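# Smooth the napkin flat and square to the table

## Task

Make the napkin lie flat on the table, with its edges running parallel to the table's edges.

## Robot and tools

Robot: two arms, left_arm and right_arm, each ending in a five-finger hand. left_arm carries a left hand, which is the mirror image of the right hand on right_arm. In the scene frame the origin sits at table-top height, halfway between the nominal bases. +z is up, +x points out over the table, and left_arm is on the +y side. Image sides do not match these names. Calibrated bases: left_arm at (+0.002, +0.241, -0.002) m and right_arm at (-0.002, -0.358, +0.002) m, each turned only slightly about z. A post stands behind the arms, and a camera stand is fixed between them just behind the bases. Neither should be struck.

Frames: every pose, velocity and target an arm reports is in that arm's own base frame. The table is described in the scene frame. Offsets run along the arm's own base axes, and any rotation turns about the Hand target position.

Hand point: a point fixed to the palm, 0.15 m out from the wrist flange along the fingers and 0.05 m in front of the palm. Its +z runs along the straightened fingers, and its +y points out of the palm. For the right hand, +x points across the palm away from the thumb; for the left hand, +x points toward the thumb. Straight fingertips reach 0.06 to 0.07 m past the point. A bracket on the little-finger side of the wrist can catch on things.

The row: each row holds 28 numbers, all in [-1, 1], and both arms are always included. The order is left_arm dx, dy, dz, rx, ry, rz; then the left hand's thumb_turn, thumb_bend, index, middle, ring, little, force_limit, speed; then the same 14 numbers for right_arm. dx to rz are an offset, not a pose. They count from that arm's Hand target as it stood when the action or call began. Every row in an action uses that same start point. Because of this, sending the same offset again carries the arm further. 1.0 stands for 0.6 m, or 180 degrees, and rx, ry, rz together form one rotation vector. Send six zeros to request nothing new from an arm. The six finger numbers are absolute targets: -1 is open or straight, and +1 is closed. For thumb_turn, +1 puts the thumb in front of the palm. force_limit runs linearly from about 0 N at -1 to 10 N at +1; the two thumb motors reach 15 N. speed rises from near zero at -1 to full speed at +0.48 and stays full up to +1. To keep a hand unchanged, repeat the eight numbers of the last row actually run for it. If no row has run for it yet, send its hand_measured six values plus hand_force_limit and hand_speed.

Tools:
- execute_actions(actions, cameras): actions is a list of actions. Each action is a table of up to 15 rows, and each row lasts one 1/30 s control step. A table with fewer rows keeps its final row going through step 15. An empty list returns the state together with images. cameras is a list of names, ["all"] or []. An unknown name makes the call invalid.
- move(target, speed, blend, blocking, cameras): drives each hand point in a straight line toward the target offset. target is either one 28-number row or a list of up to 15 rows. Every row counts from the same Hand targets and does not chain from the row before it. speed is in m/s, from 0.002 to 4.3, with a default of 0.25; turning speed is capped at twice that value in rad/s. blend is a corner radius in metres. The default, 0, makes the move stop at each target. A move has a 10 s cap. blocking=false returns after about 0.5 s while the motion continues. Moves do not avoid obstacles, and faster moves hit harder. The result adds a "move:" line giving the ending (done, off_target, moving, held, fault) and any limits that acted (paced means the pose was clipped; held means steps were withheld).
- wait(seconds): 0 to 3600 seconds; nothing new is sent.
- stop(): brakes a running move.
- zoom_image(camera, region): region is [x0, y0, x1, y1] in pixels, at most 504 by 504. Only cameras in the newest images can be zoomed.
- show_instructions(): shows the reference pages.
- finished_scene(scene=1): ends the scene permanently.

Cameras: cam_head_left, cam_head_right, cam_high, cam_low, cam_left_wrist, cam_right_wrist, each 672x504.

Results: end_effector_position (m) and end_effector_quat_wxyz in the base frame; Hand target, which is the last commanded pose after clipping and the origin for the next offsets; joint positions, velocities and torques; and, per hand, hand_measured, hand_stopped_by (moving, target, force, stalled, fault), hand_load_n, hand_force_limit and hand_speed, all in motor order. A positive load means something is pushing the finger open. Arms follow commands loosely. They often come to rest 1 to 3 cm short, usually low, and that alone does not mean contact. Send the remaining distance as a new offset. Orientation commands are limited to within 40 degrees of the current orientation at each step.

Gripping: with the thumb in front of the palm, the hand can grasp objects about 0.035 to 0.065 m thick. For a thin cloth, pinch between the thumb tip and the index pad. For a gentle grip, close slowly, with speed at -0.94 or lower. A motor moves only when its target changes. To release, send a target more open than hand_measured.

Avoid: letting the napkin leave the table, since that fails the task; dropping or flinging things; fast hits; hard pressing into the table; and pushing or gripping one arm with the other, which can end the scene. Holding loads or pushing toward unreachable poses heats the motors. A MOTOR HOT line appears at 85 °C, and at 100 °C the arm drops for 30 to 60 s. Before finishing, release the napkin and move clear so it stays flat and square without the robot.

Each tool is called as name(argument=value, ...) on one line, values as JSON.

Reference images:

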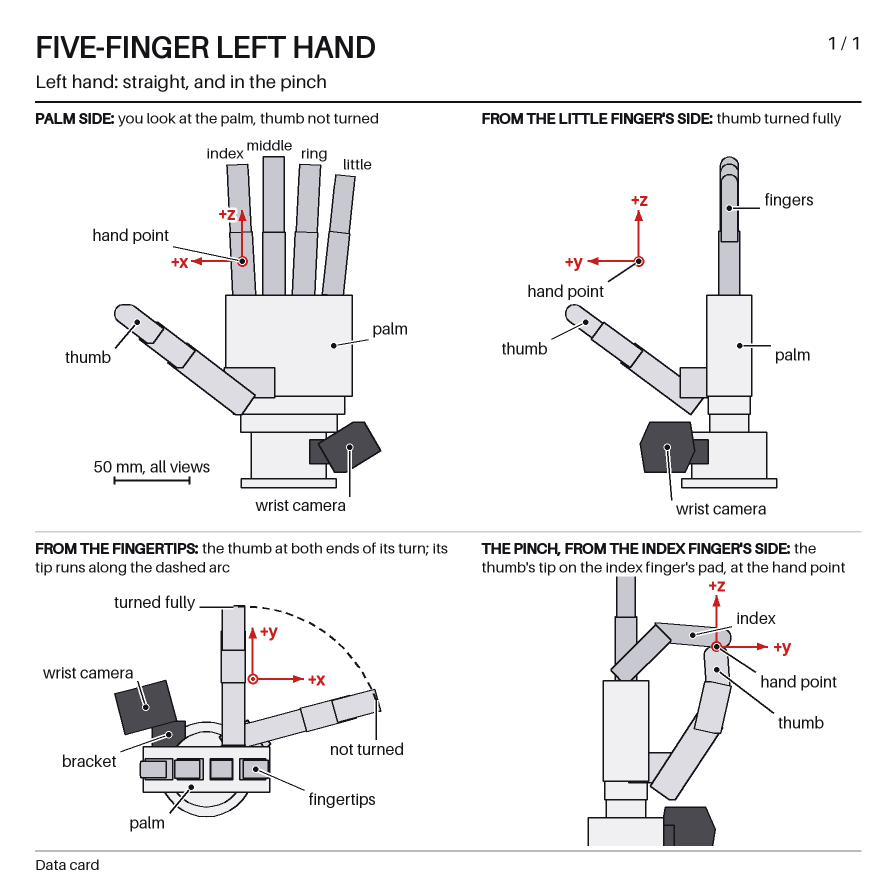

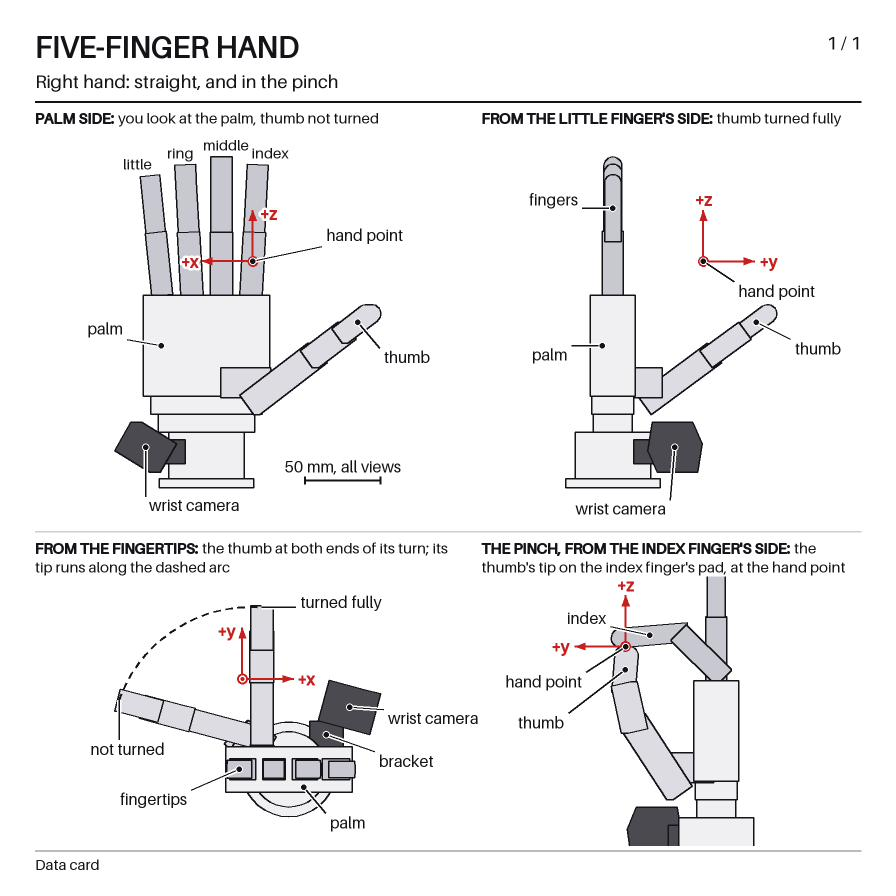

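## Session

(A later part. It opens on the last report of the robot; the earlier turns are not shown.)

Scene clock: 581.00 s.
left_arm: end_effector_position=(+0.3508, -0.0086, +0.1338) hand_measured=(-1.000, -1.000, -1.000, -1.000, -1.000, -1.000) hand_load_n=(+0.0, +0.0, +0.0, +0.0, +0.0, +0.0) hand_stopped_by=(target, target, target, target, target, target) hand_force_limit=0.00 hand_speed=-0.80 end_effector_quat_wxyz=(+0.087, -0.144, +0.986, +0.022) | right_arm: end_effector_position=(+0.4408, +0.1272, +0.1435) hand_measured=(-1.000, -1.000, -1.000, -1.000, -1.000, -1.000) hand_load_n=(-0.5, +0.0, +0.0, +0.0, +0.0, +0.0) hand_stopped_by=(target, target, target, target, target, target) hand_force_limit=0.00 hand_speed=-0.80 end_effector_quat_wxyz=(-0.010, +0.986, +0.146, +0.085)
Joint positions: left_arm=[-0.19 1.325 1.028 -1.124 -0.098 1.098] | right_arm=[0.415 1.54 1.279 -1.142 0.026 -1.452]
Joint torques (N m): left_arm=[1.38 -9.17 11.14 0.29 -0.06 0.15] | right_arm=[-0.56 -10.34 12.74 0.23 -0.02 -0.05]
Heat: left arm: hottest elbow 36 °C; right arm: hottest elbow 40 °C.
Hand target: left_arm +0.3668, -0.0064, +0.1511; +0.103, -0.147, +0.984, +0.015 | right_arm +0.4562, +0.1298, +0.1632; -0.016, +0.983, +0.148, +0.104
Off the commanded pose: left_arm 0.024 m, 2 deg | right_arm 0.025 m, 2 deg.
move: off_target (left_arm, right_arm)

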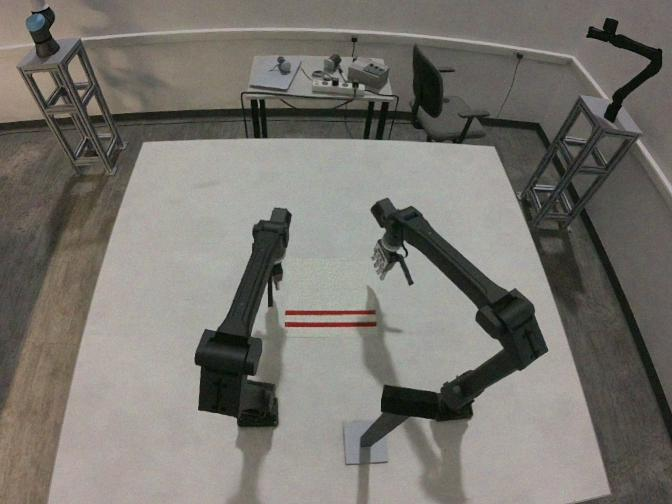

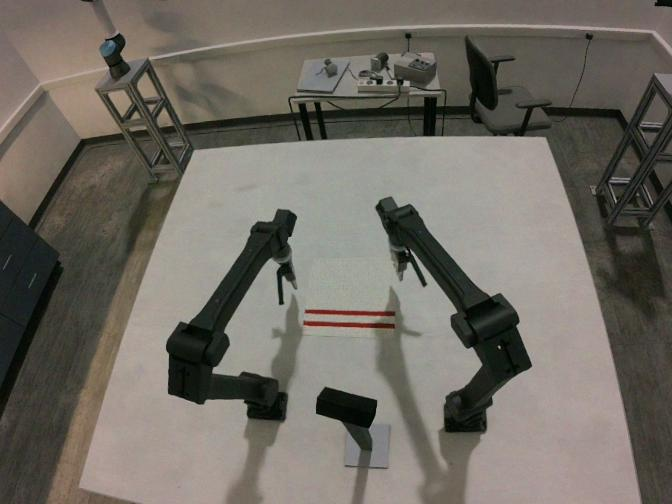

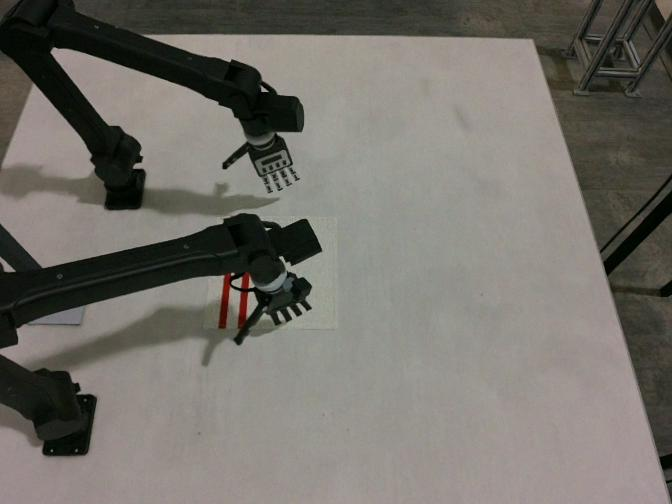

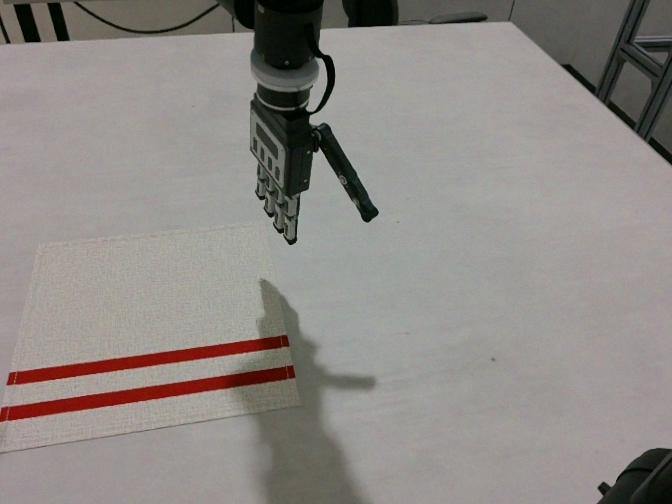

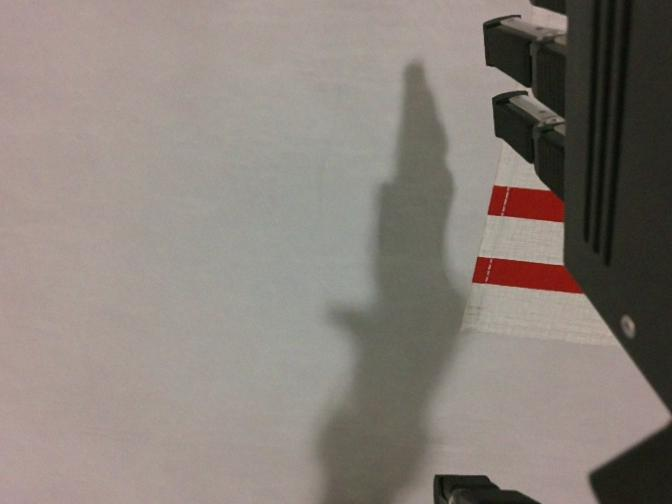

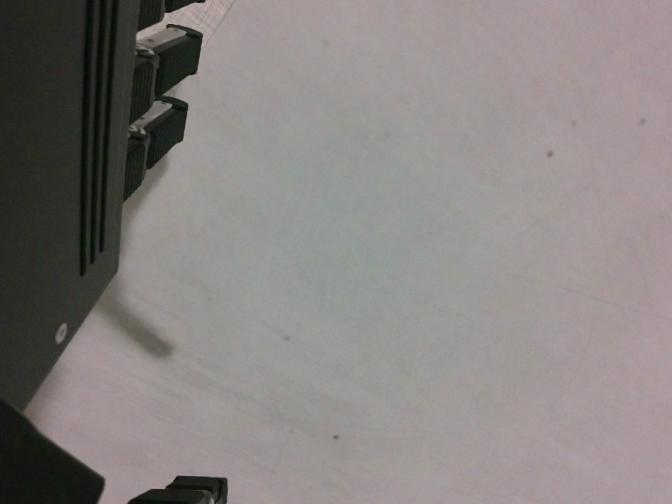

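move(target=[0.0,0.2,0.1,0,0,0,-1,-1,-1,-1,-1,-1,0,-0.8,-0.2,-0.3,0.1,0,0,0,-1,-1,-1,-1,-1,-1,0,-0.8], cameras=["all"], speed=0.2)

zoom_image(camera="cam_high", region=[190, 190, 360, 350])

zoom_image(camera="cam_head_left", region=[270, 240, 400, 350])

zoom_image(camera="cam_low", region=[0, 200, 320, 460])

Scene clock: 591.67 s.
left_arm: end_effector_position=(+0.3536, +0.1077, +0.1918) hand_measured=(-1.000, -1.000, -1.000, -1.000, -1.000, -1.000) hand_load_n=(+0.0, +0.0, +0.0, +0.0, +0.0, +0.0) hand_stopped_by=(target, target, target, target, target, target) hand_force_limit=0.00 hand_speed=-0.80 end_effector_quat_wxyz=(+0.084, -0.146, +0.986, +0.016) | right_arm: end_effector_position=(+0.3420, -0.0486, +0.2300) hand_measured=(-1.000, -1.000, -1.000, -1.000, -1.000, -1.000) hand_load_n=(+0.0, +0.0, +0.0, +0.0, +0.0, +0.0) hand_stopped_by=(target, target, target, target, target, target) hand_force_limit=0.00 hand_speed=-0.80 end_effector_quat_wxyz=(-0.014, +0.983, +0.144, +0.116)
Joint positions: left_arm=[0.13 1.287 1.15 -1.265 -0.035 1.41] | right_arm=[0.02 1.102 1.098 -1.34 -0.057 -1.836]
Joint torques (N m): left_arm=[1.2 -8.82 11.64 0.31 0 0.14] | right_arm=[-0.26 -4.31 8.27 0.32 -0.08 -0.05]
Heat: left arm: hottest elbow 37 °C; right arm: hottest elbow 41 °C.
Hand target: left_arm +0.3667, +0.1137, +0.2111; +0.103, -0.147, +0.984, +0.015 | right_arm +0.3362, -0.0502, +0.2231; -0.016, +0.983, +0.149, +0.103
Off the commanded pose: left_arm 0.024 m, 2 deg | right_arm 0.009 m, 2 deg.
move: off_target (left_arm)

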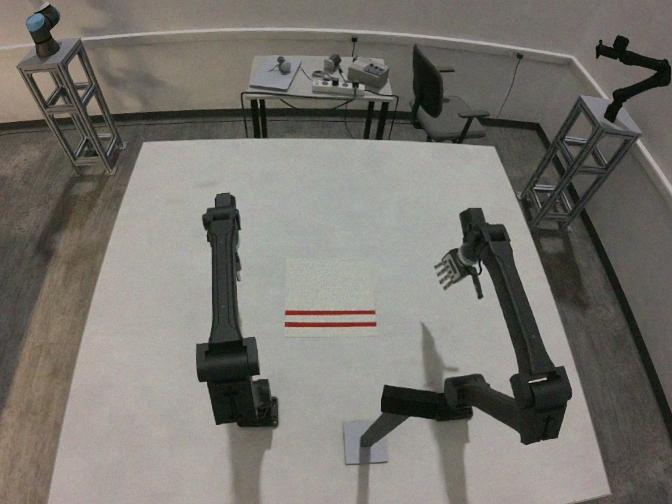

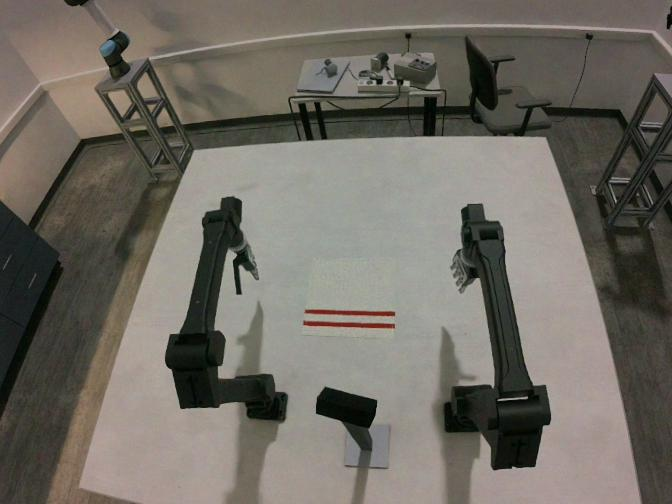

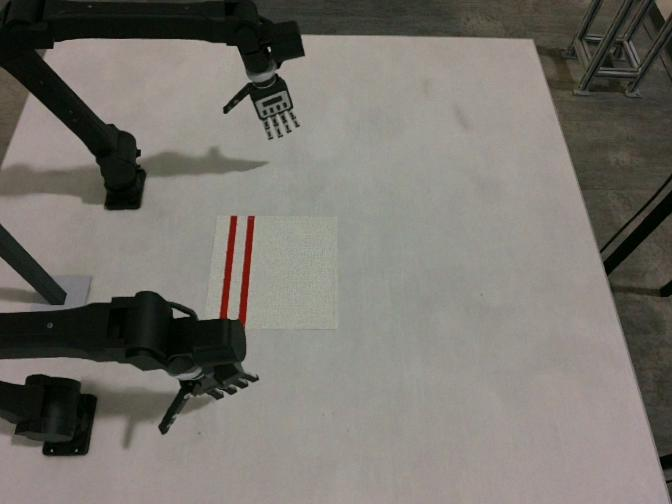

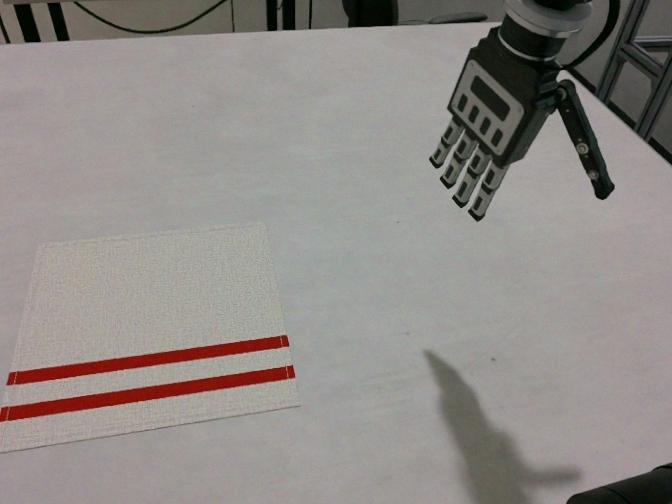

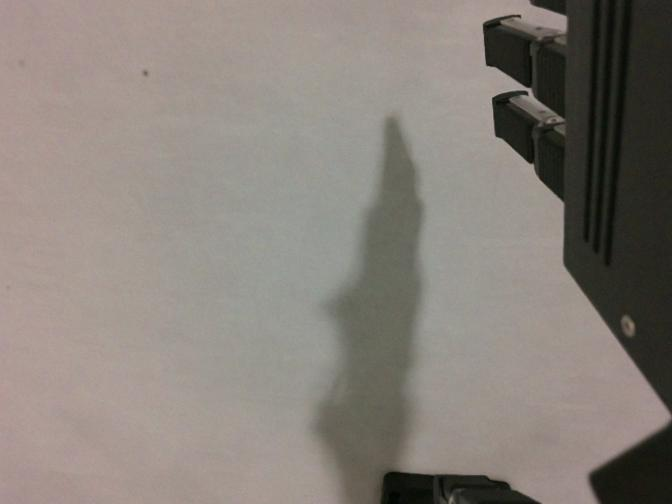

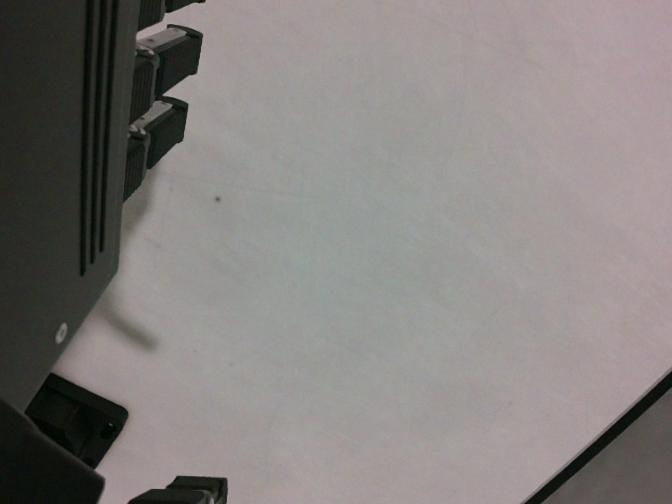

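Scaled by 2.965 from the camera's image (finer frame: 960x720).

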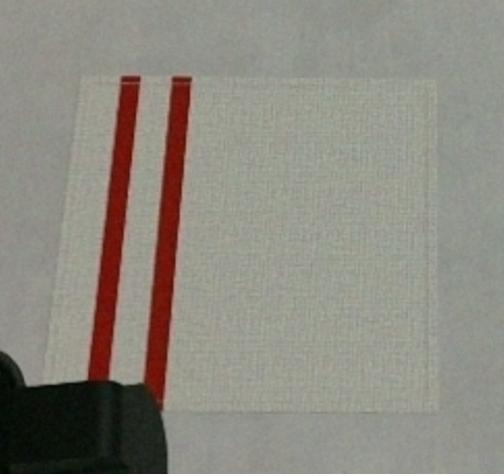

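Scaled by 3.877 from the camera's image (finer frame: 960x720).

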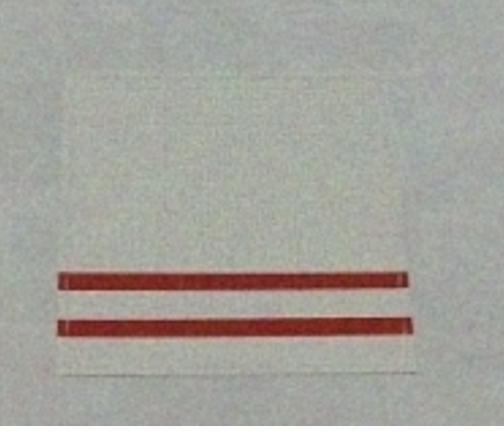

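Scaled by 1.575 from the camera's image (finer frame: 960x720).

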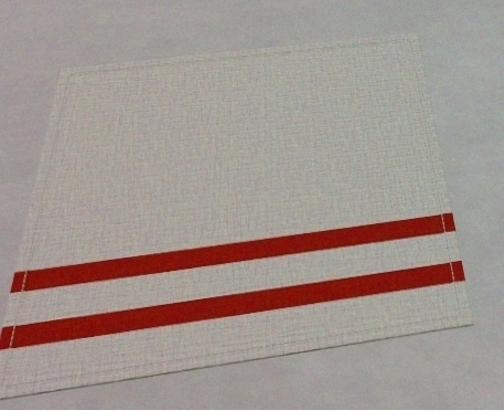

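zoom_image(camera="cam_low", region=[0, 210, 120, 330])

zoom_image(camera="cam_low", region=[0, 360, 120, 480])

zoom_image(camera="cam_low", region=[200, 200, 320, 320])

zoom_image(camera="cam_low", region=[200, 320, 320, 440])

zoom_image(camera="cam_low", region=[500, 0, 672, 190])

zoom_image(camera="cam_low", region=[0, 10, 240, 80])

zoom_image(camera="cam_high", region=[0, 20, 120, 200])

Scaled by 4.200 from the camera's image (finer frame: 960x720).

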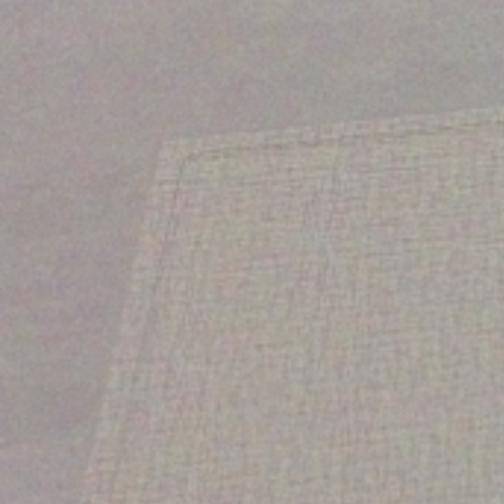

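Scaled by 4.200 from the camera's image (finer frame: 960x720).

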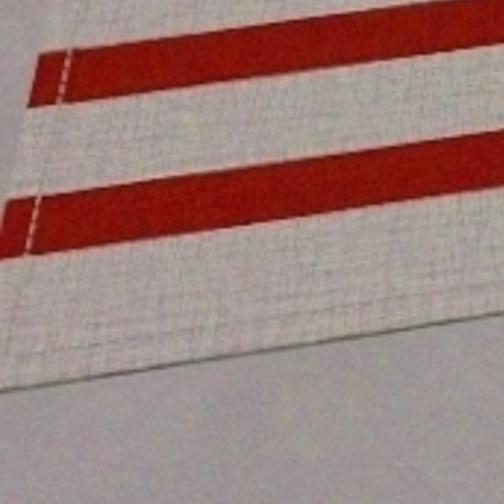

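Scaled by 4.200 from the camera's image (finer frame: 960x720).

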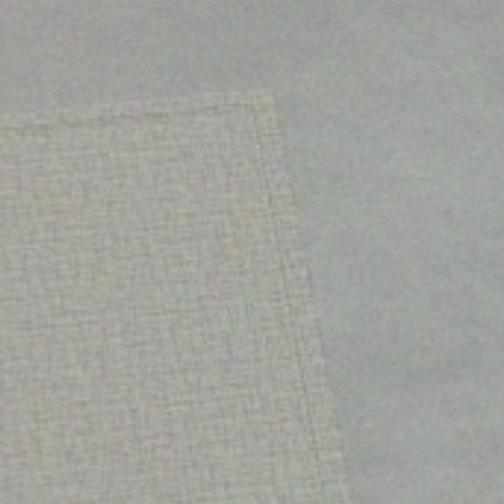

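Scaled by 4.200 from the camera's image (finer frame: 960x720).

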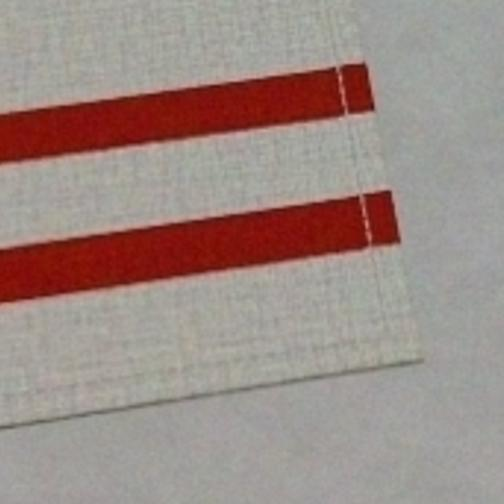

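Scaled by 2.653 from the camera's image (finer frame: 960x720).

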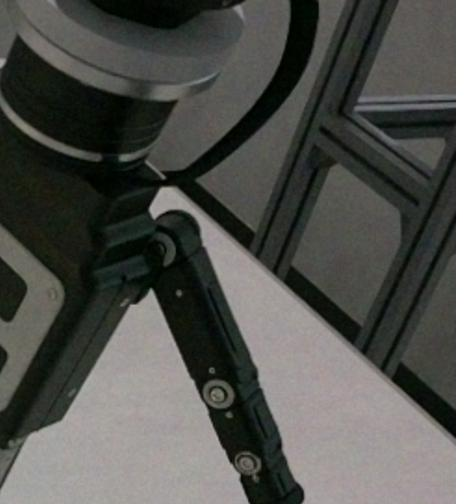

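Scaled by 2.100 from the camera's image (finer frame: 960x720).

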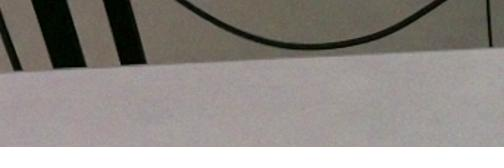

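Scaled by 2.800 from the camera's image (finer frame: 960x720).

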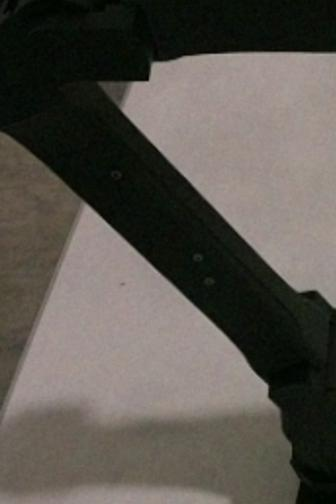

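finished_scene()

The scene is finished: the task was done.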